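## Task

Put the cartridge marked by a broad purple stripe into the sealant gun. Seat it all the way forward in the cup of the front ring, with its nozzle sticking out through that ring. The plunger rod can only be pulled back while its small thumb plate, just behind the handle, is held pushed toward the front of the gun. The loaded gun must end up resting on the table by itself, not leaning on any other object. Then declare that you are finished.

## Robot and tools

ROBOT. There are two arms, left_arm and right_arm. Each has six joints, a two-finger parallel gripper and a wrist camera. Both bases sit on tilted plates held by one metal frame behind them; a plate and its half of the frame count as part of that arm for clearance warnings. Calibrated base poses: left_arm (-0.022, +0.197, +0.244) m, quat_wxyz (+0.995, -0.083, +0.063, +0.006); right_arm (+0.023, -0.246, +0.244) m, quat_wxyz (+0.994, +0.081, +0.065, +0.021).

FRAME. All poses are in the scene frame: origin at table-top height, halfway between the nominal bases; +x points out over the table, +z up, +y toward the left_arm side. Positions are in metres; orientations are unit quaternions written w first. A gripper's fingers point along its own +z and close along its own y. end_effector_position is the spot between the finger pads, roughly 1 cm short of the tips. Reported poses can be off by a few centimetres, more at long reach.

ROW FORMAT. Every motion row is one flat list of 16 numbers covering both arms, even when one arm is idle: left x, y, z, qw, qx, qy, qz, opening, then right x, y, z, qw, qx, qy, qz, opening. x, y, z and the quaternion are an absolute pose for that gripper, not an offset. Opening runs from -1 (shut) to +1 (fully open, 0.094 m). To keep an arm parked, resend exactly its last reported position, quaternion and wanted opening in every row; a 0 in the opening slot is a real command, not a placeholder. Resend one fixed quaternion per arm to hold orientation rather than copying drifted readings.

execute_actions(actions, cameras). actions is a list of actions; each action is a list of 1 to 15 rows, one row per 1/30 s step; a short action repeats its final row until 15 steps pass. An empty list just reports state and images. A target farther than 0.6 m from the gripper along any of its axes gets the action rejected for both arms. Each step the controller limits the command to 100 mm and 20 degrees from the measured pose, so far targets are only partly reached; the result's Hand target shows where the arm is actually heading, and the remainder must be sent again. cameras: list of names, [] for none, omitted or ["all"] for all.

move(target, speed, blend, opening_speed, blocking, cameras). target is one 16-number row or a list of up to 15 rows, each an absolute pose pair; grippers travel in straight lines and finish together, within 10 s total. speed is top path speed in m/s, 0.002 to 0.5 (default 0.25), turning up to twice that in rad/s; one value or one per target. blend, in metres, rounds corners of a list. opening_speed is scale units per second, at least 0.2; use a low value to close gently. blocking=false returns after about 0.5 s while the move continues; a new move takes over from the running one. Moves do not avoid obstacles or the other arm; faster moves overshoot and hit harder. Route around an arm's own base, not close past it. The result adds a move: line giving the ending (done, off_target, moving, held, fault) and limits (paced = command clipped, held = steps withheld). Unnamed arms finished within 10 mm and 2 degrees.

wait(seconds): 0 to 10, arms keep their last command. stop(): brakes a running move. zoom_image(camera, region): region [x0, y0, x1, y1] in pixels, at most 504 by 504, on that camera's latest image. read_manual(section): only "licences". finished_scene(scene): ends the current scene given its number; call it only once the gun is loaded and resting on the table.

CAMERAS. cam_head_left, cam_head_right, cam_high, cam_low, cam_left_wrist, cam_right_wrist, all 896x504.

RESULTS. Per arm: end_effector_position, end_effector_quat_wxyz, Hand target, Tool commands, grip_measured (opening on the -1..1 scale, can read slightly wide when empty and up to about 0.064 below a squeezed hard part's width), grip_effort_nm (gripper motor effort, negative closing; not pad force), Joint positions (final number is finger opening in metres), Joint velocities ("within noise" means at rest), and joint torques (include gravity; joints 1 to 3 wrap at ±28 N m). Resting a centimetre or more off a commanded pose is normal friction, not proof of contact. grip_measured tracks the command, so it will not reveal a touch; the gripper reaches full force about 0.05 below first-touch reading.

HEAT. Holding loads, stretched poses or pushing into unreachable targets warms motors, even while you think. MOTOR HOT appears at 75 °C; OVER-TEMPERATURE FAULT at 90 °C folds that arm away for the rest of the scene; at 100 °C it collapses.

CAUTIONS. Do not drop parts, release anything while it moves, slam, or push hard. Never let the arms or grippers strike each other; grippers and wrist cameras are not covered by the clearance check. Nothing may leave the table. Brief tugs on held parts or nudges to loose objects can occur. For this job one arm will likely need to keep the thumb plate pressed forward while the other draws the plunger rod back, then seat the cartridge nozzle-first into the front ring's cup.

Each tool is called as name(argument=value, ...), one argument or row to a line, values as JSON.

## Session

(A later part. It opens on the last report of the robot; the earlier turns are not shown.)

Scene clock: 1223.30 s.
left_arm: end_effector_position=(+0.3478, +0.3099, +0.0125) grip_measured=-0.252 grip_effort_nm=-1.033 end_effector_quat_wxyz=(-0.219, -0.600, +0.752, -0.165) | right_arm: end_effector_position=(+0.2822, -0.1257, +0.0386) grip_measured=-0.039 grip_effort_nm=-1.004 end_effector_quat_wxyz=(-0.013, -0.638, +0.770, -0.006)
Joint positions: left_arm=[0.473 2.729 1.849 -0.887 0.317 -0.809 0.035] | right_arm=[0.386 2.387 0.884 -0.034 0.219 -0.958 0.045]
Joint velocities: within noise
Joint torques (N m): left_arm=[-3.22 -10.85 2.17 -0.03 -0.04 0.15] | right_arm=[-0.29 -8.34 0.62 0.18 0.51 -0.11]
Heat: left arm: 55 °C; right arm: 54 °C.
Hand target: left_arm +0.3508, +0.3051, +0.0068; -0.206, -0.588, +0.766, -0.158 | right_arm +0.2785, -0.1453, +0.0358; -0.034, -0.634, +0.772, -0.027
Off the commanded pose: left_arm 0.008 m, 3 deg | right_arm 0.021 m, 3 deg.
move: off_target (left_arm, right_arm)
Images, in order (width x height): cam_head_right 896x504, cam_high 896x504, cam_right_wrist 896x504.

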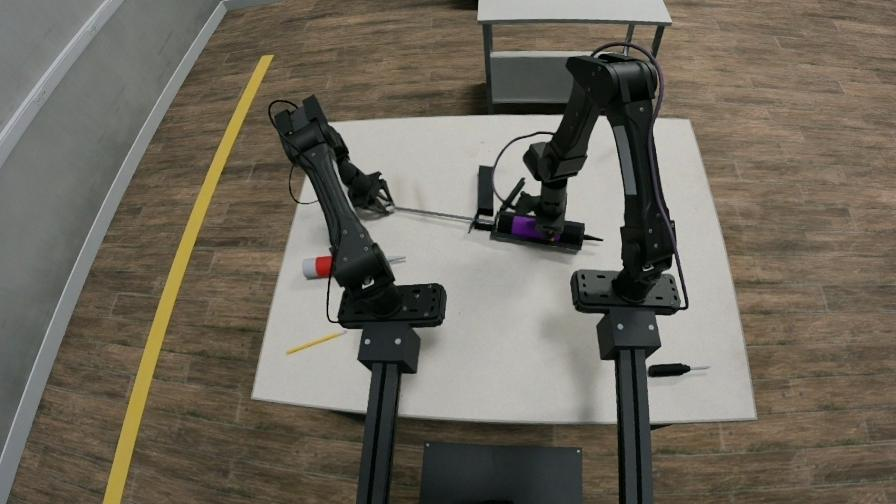

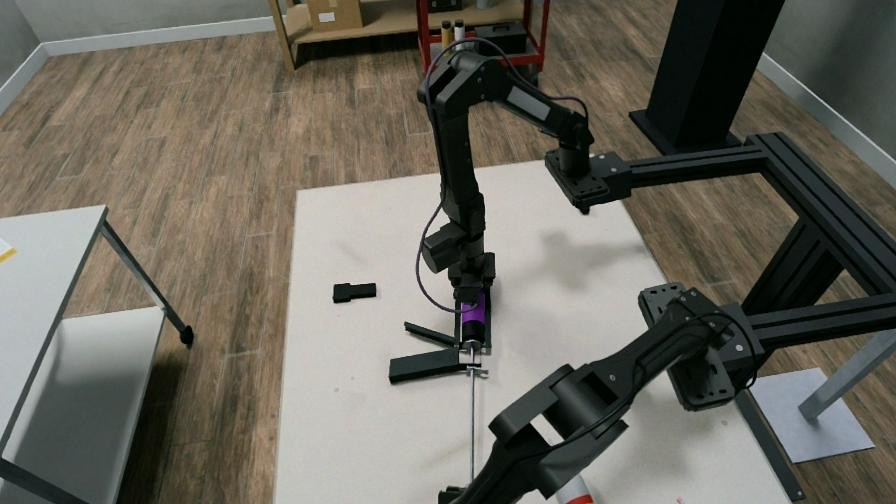

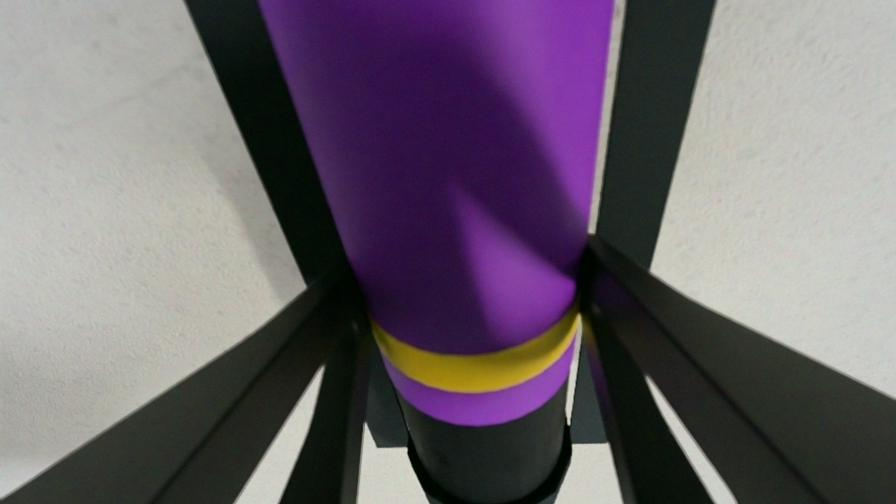

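zoom_image(
  camera="cam_high",
  region=[450, 320, 500, 365],
)

zoom_image(
  camera="cam_head_right",
  region=[485, 205, 535, 245],
)

zoom_image(
  camera="cam_head_right",
  region=[560, 210, 610, 255],
)

zoom_image(
  camera="cam_right_wrist",
  region=[360, 400, 620, 504],
)

Scaled by 10.080 from the camera's 896x504 image, which has a finer 1280x720 frame.

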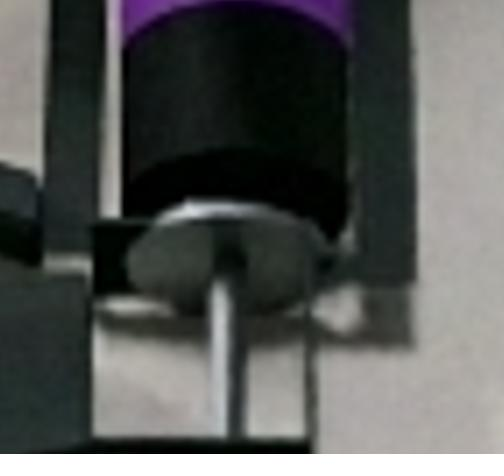

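Scaled by 10.080 from the camera's 896x504 image, which has a finer 1280x720 frame.

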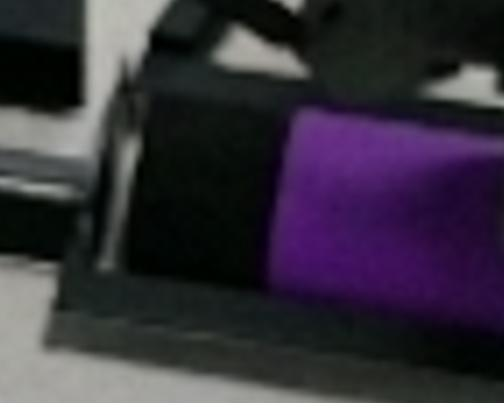

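Scaled by 10.080 from the camera's 896x504 image, which has a finer 1280x720 frame.

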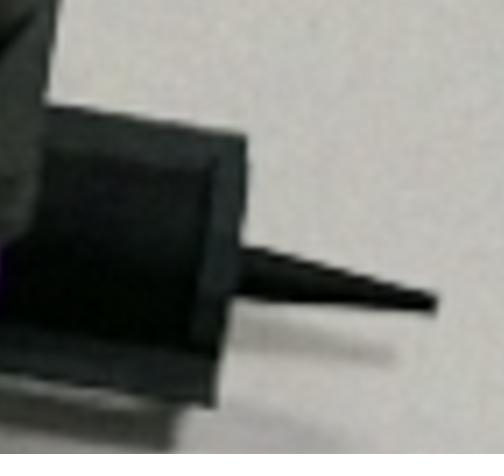

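Scaled by 1.938 from the camera's 896x504 image, which has a finer 1280x720 frame.

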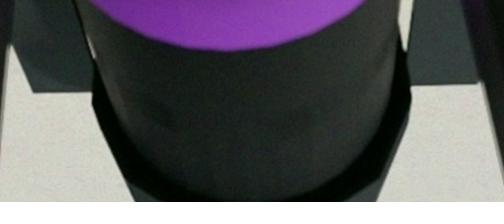

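move(
  target=[
    [0.3488,0.3080,0.0085,0.2053,0.588,-0.7663,0.1575,-0.4,0.2790,-0.1460,0.0355,0.0337,0.6341,-0.7719,0.0277,-0.3],
    [0.3488,0.3080,0.0085,0.2053,0.588,-0.7663,0.1575,0.2,0.2790,-0.1460,0.0355,0.0337,0.6341,-0.7719,0.0277,-0.3],
  ],
  speed=0.03,
  opening_speed=0.4,
)

zoom_image(
  camera="cam_head_right",
  region=[455, 180, 605, 275],
)

Scene clock: 1243.87 s.
left_arm: end_effector_position=(+0.3411, +0.3063, +0.0129) grip_measured=+0.197 grip_effort_nm=0.154 end_effector_quat_wxyz=(-0.230, -0.594, +0.753, -0.164) | right_arm: end_effector_position=(+0.2835, -0.1300, +0.0377) grip_measured=-0.039 grip_effort_nm=-1.004 end_effector_quat_wxyz=(-0.013, -0.637, +0.771, -0.010)
Joint positions: left_arm=[0.473 2.729 1.837 -0.9 0.317 -0.796 0.056] | right_arm=[0.375 2.387 0.879 -0.025 0.226 -0.965 0.045]
Joint velocities: within noise
Joint torques (N m): left_arm=[-2.5 -11.38 2.45 0.02 -0.04 0.06] | right_arm=[0.5 -8.35 0.81 0.11 0.45 -0.04]
Heat: left arm: 55 °C; right arm: 52 °C.
Hand target: left_arm +0.3488, +0.3081, +0.0089; -0.206, -0.588, +0.766, -0.158 | right_arm +0.2788, -0.1456, +0.0357; -0.034, -0.634, +0.772, -0.027
Off the commanded pose: left_arm 0.009 m, 3 deg | right_arm 0.017 m, 3 deg.
move: off_target (left_arm, right_arm); target 2's new opening was sent with left_arm's hand 0.005 m and 3 deg from that target

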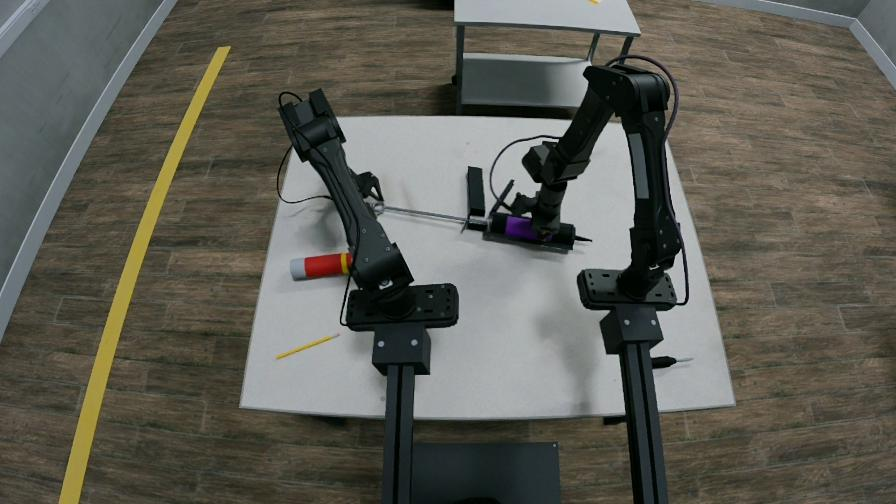

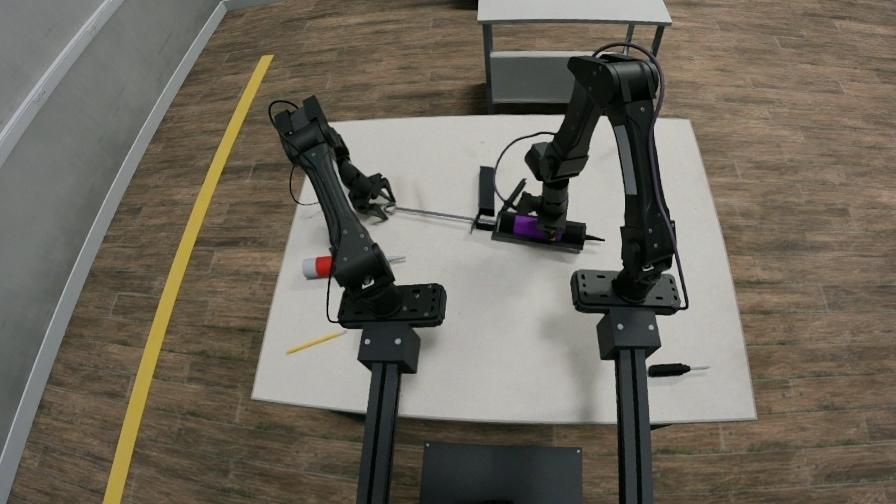

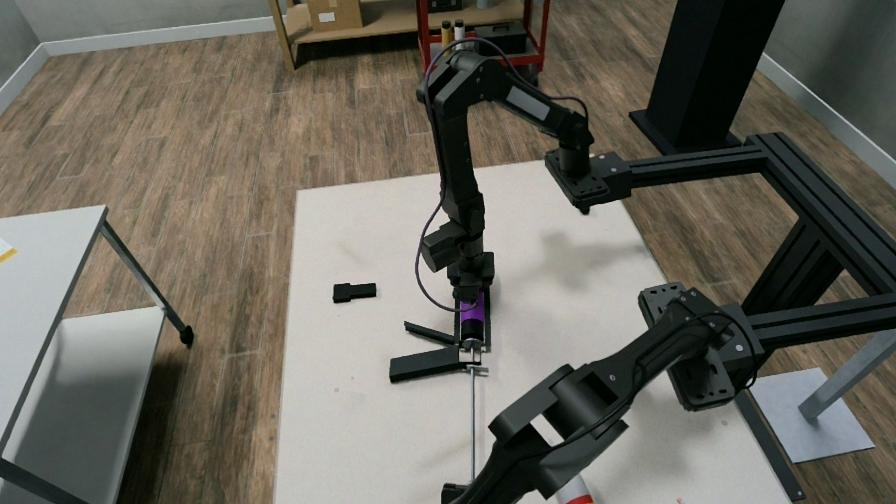

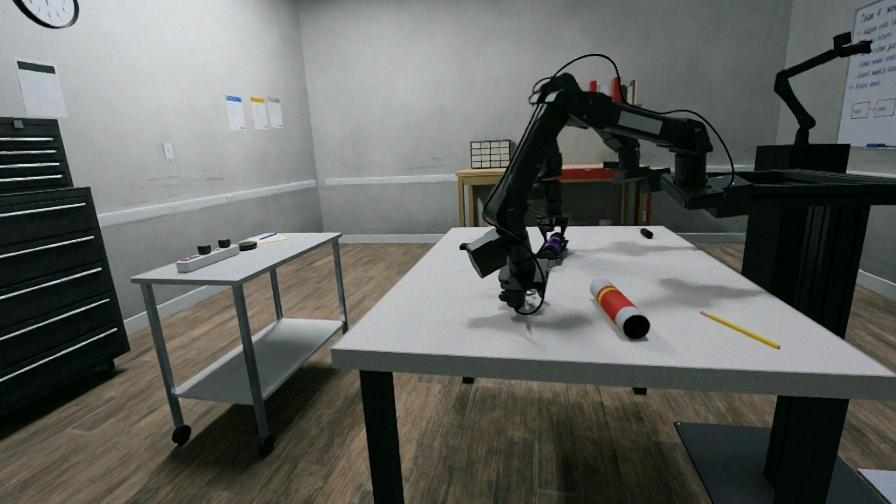

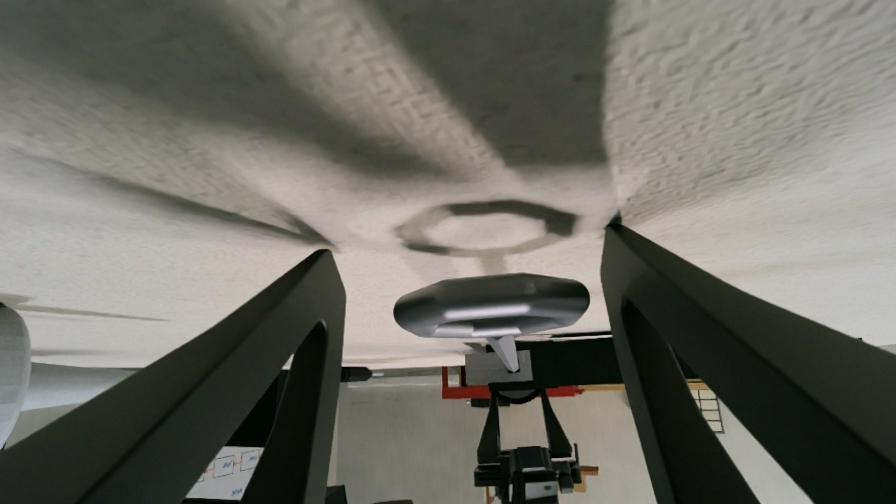

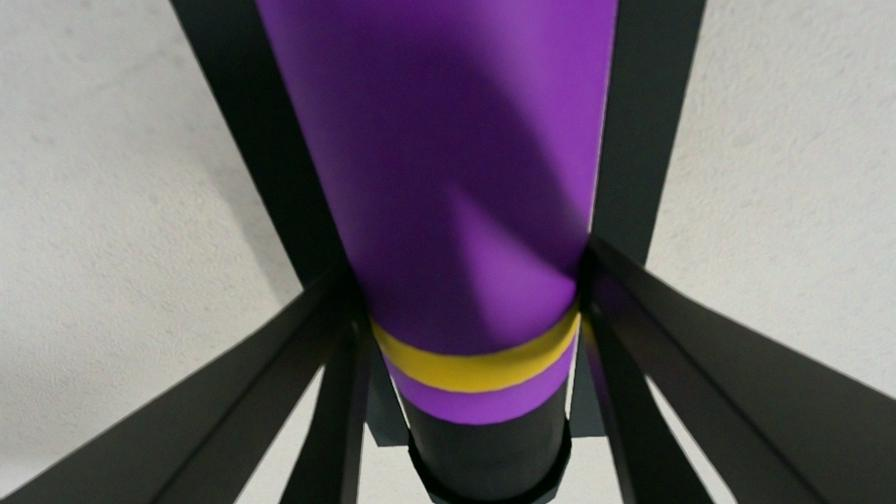

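Scaled by 3.360 from the camera's 896x504 image, which has a finer 1280x720 frame.

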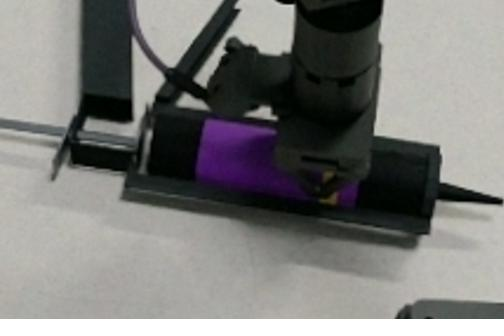

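move(
  target=[
    [0.3488,0.3080,0.0085,0.2053,0.588,-0.7663,0.1575,0.5,0.2840,-0.1330,0.0365,0.0337,0.6341,-0.7719,0.0277,-0.3],
    [0.3617,0.3563,0.095,0.2053,0.588,-0.7663,0.1575,0.5,0.2840,-0.1330,0.0365,0.0337,0.6341,-0.7719,0.0277,-0.3],
  ],
  speed=[0.03, 0.08],
  opening_speed=0.6,
)

zoom_image(
  camera="cam_head_right",
  region=[455, 180, 605, 275],
)

Scene clock: 1251.17 s.
left_arm: end_effector_position=(+0.3467, +0.3415, +0.0692) grip_measured=+0.497 grip_effort_nm=0.144 end_effector_quat_wxyz=(-0.235, -0.589, +0.758, -0.154) | right_arm: end_effector_position=(+0.2860, -0.1303, +0.0383) grip_measured=-0.040 grip_effort_nm=-1.009 end_effector_quat_wxyz=(-0.021, -0.634, +0.773, -0.016)
Joint positions: left_arm=[0.516 2.642 1.942 -1.12 0.285 -0.741 0.07] | right_arm=[0.38 2.391 0.901 -0.055 0.242 -0.95 0.045]
Joint velocities: within noise
Joint torques (N m): left_arm=[-0.64 -15.8 6.22 -0.68 0.1 0.14] | right_arm=[2.91 -7.71 2.96 -0.05 0.32 0.13]
Heat: left arm: 57 °C; right arm: 52 °C.
Hand target: left_arm +0.3609, +0.3557, +0.0944; -0.205, -0.588, +0.766, -0.157 | right_arm +0.2841, -0.1330, +0.0367; -0.033, -0.634, +0.772, -0.028
Off the commanded pose: left_arm 0.033 m, 4 deg | right_arm 0.004 m, 2 deg.
move: off_target (left_arm)

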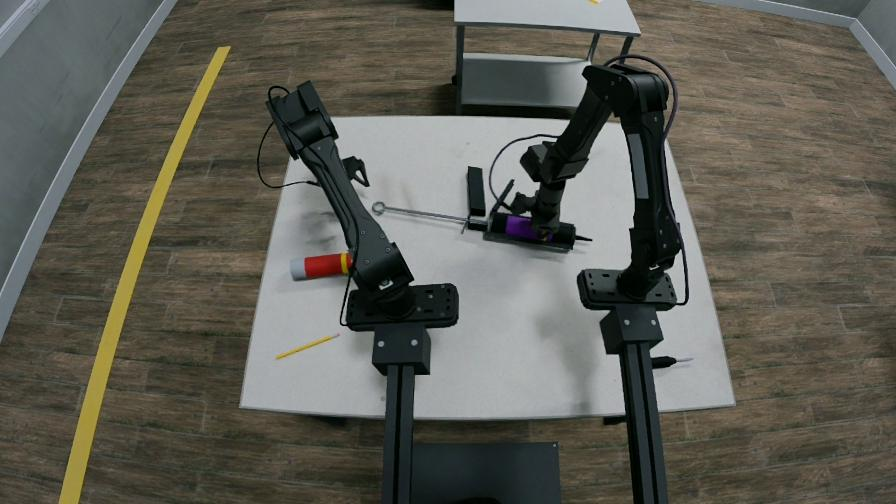

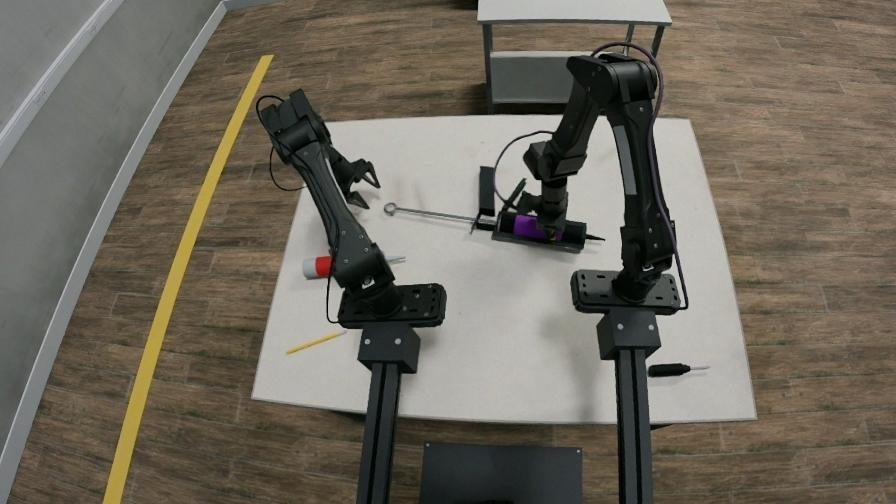

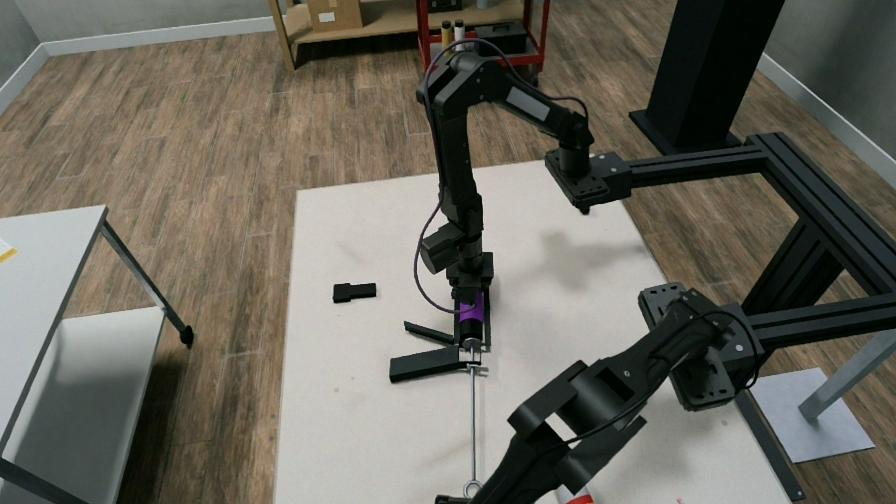

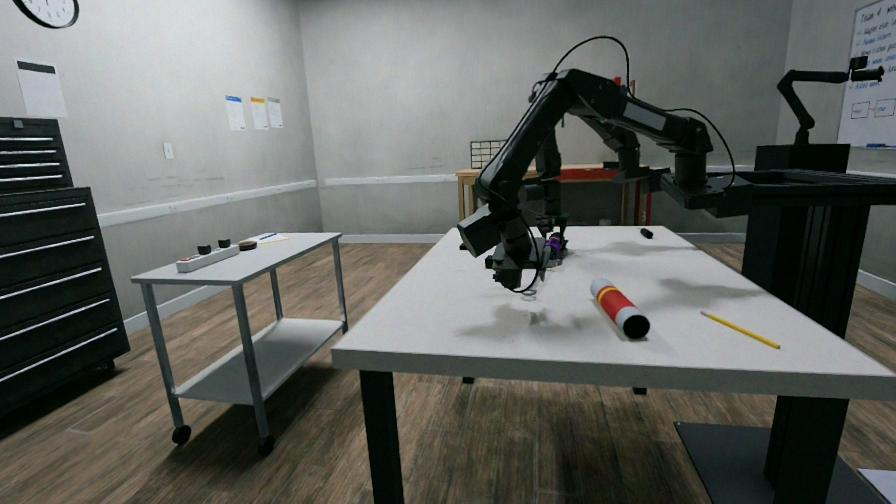

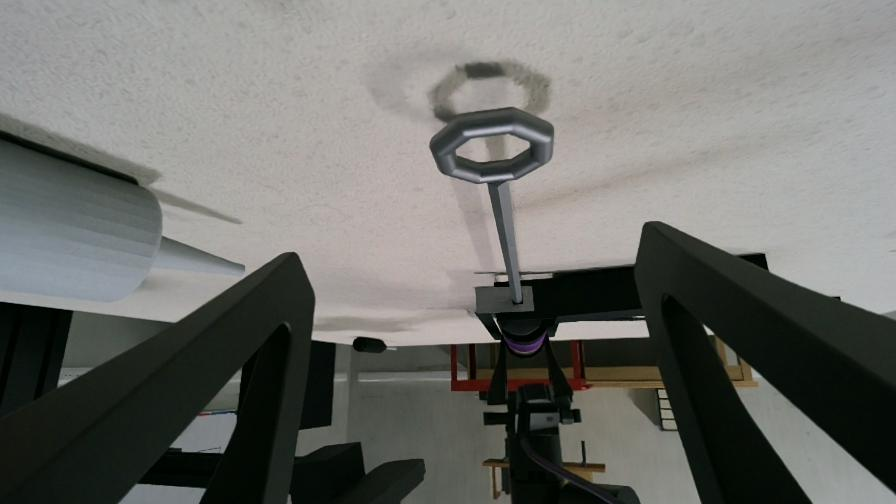

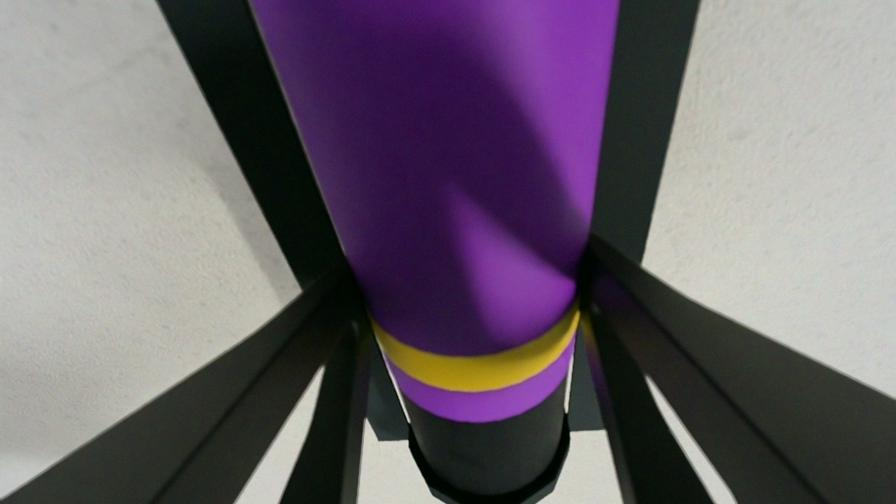

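Scaled by 3.360 from the camera's 896x504 image, which has a finer 1280x720 frame.

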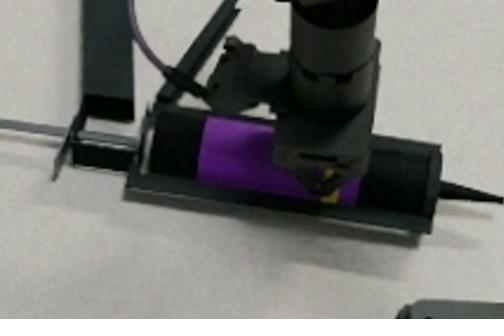

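move(
  target=[
    [0.3617,0.3563,0.095,0.2053,0.588,-0.7663,0.1575,0.5,0.2840,-0.1330,0.0375,0.0337,0.6341,-0.7719,0.0277,0.18],
    [0.3617,0.3563,0.095,0.2053,0.588,-0.7663,0.1575,0.5,0.2850,-0.1300,0.150,0.0337,0.6341,-0.7719,0.0277,0.18],
  ],
  speed=[0.03, 0.08],
  opening_speed=0.2,
)

zoom_image(
  camera="cam_head_right",
  region=[455, 180, 605, 275],
)

zoom_image(
  camera="cam_high",
  region=[420, 270, 520, 370],
)

zoom_image(
  camera="cam_right_wrist",
  region=[360, 150, 620, 310],
)

Scene clock: 1261.57 s.
left_arm: end_effector_position=(+0.3463, +0.3414, +0.0694) grip_measured=+0.497 grip_effort_nm=0.139 end_effector_quat_wxyz=(-0.236, -0.589, +0.758, -0.153) | right_arm: end_effector_position=(+0.2792, -0.1347, +0.1406) grip_measured=+0.177 grip_effort_nm=0.173 end_effector_quat_wxyz=(-0.044, -0.632, +0.773, -0.022)
Joint positions: left_arm=[0.516 2.642 1.942 -1.122 0.284 -0.74 0.07] | right_arm=[0.461 2.024 0.882 -0.469 0.263 -0.853 0.055]
Joint velocities: within noise
Joint torques (N m): left_arm=[-0.68 -15.87 6.12 -0.65 0.09 0.16] | right_arm=[3.23 -9.96 4.92 -0.1 0.1 0.04]
Heat: left arm: 62 °C; right arm: 52 °C.
Hand target: left_arm +0.3609, +0.3557, +0.0945; -0.205, -0.588, +0.766, -0.157 | right_arm +0.2850, -0.1300, +0.1498; -0.033, -0.634, +0.772, -0.028
Off the commanded pose: left_arm 0.033 m, 4 deg | right_arm 0.012 m, 1 deg.
move: off_target (left_arm, right_arm)

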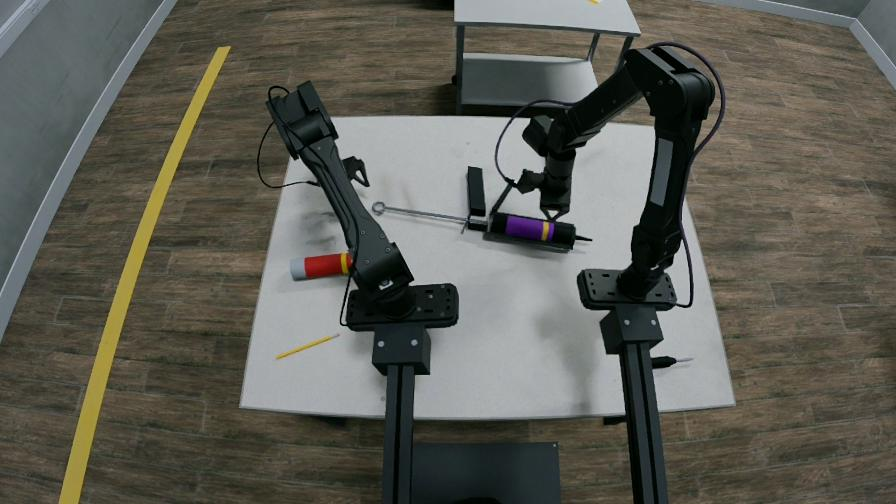

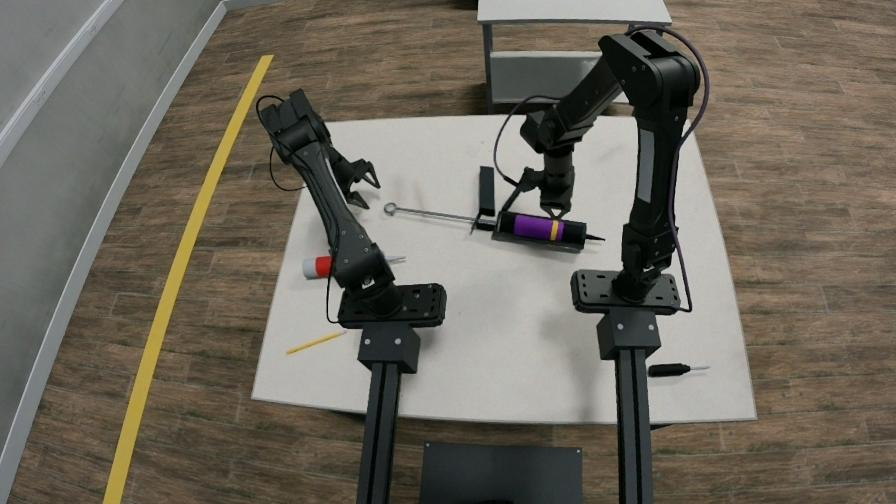

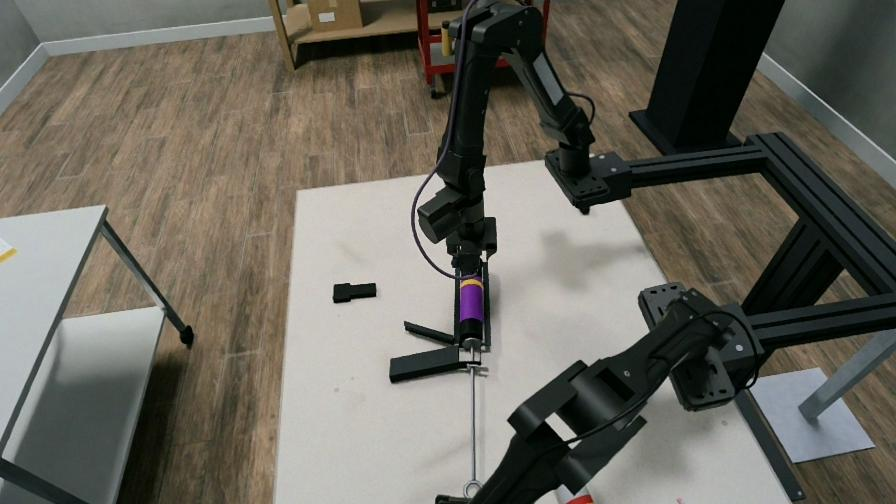

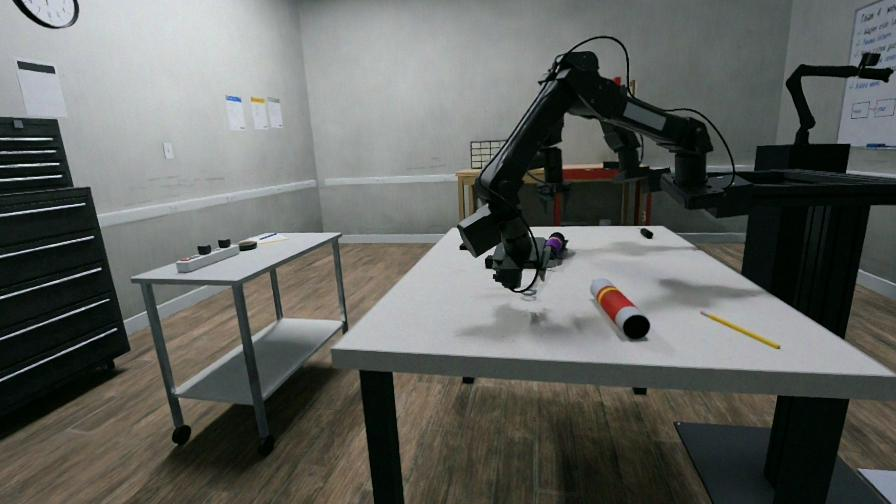

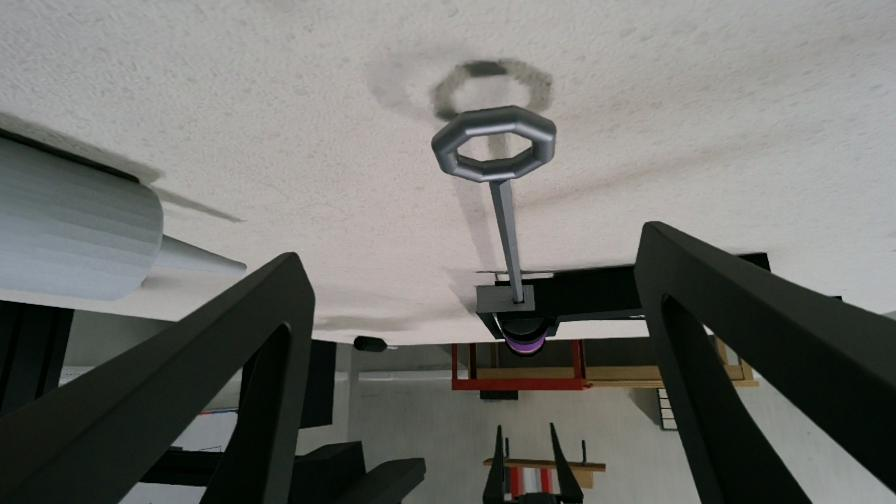

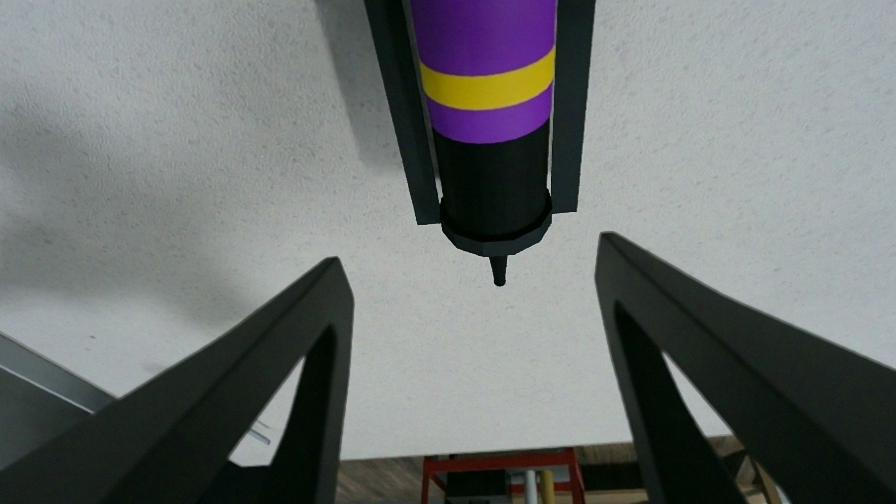

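Scaled by 3.360 from the camera's 896x504 image, which has a finer 1280x720 frame.

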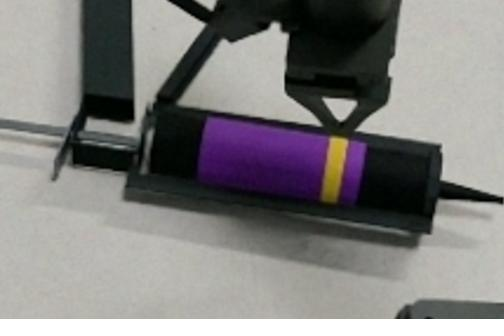

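Scaled by 5.040 from the camera's 896x504 image, which has a finer 1280x720 frame.

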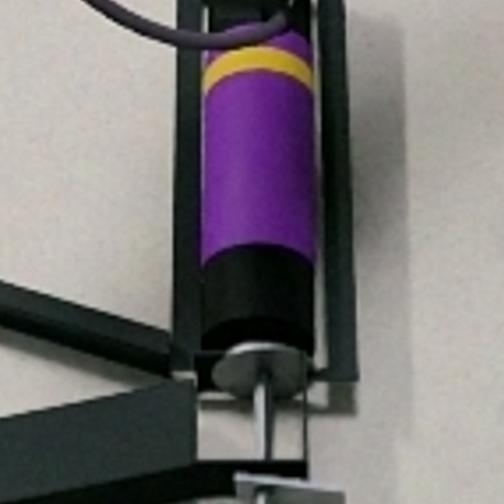

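Scaled by 1.938 from the camera's 896x504 image, which has a finer 1280x720 frame.

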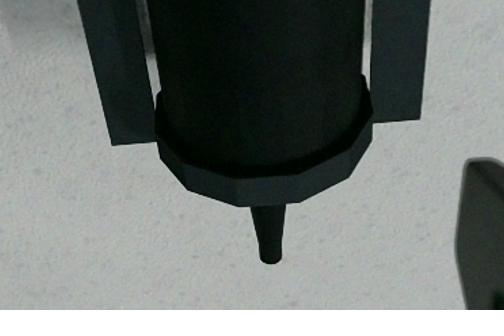

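zoom_image(
  camera="cam_right_wrist",
  region=[420, 170, 580, 300],
)

zoom_image(
  camera="cam_left_wrist",
  region=[460, 260, 600, 370],
)

zoom_image(
  camera="cam_head_left",
  region=[450, 190, 600, 265],
)

zoom_image(
  camera="cam_low",
  region=[500, 210, 600, 310],
)

Scaled by 3.150 from the camera's 896x504 image, which has a finer 1280x720 frame.

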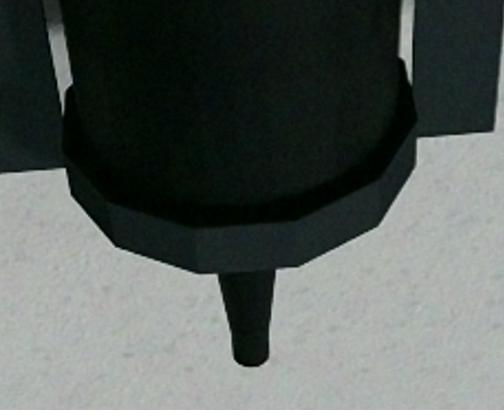

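Scaled by 3.600 from the camera's 896x504 image, which has a finer 1280x720 frame.

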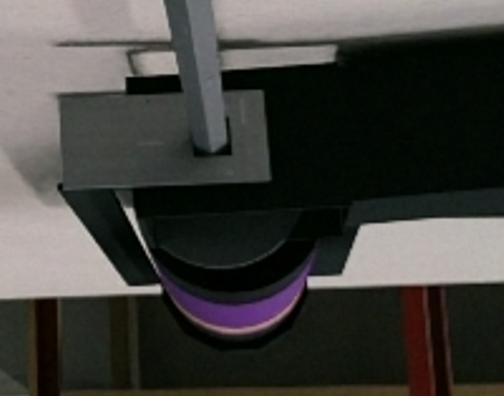

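Scaled by 3.360 from the camera's 896x504 image, which has a finer 1280x720 frame.

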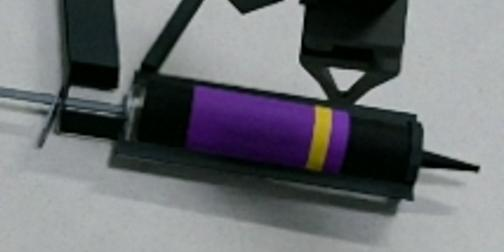

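Scaled by 5.040 from the camera's 896x504 image, which has a finer 1280x720 frame.

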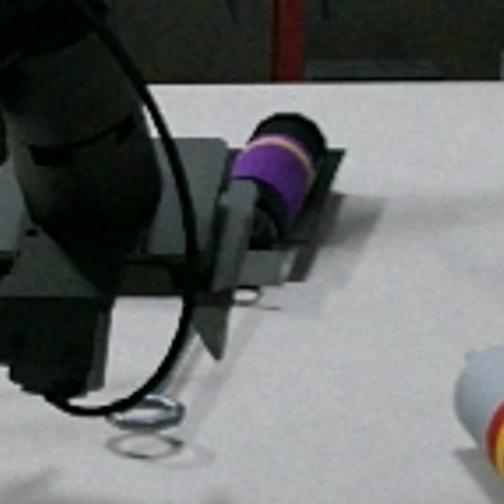

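finished_scene(
  scene=1,
)

The scene is finished: the task was done.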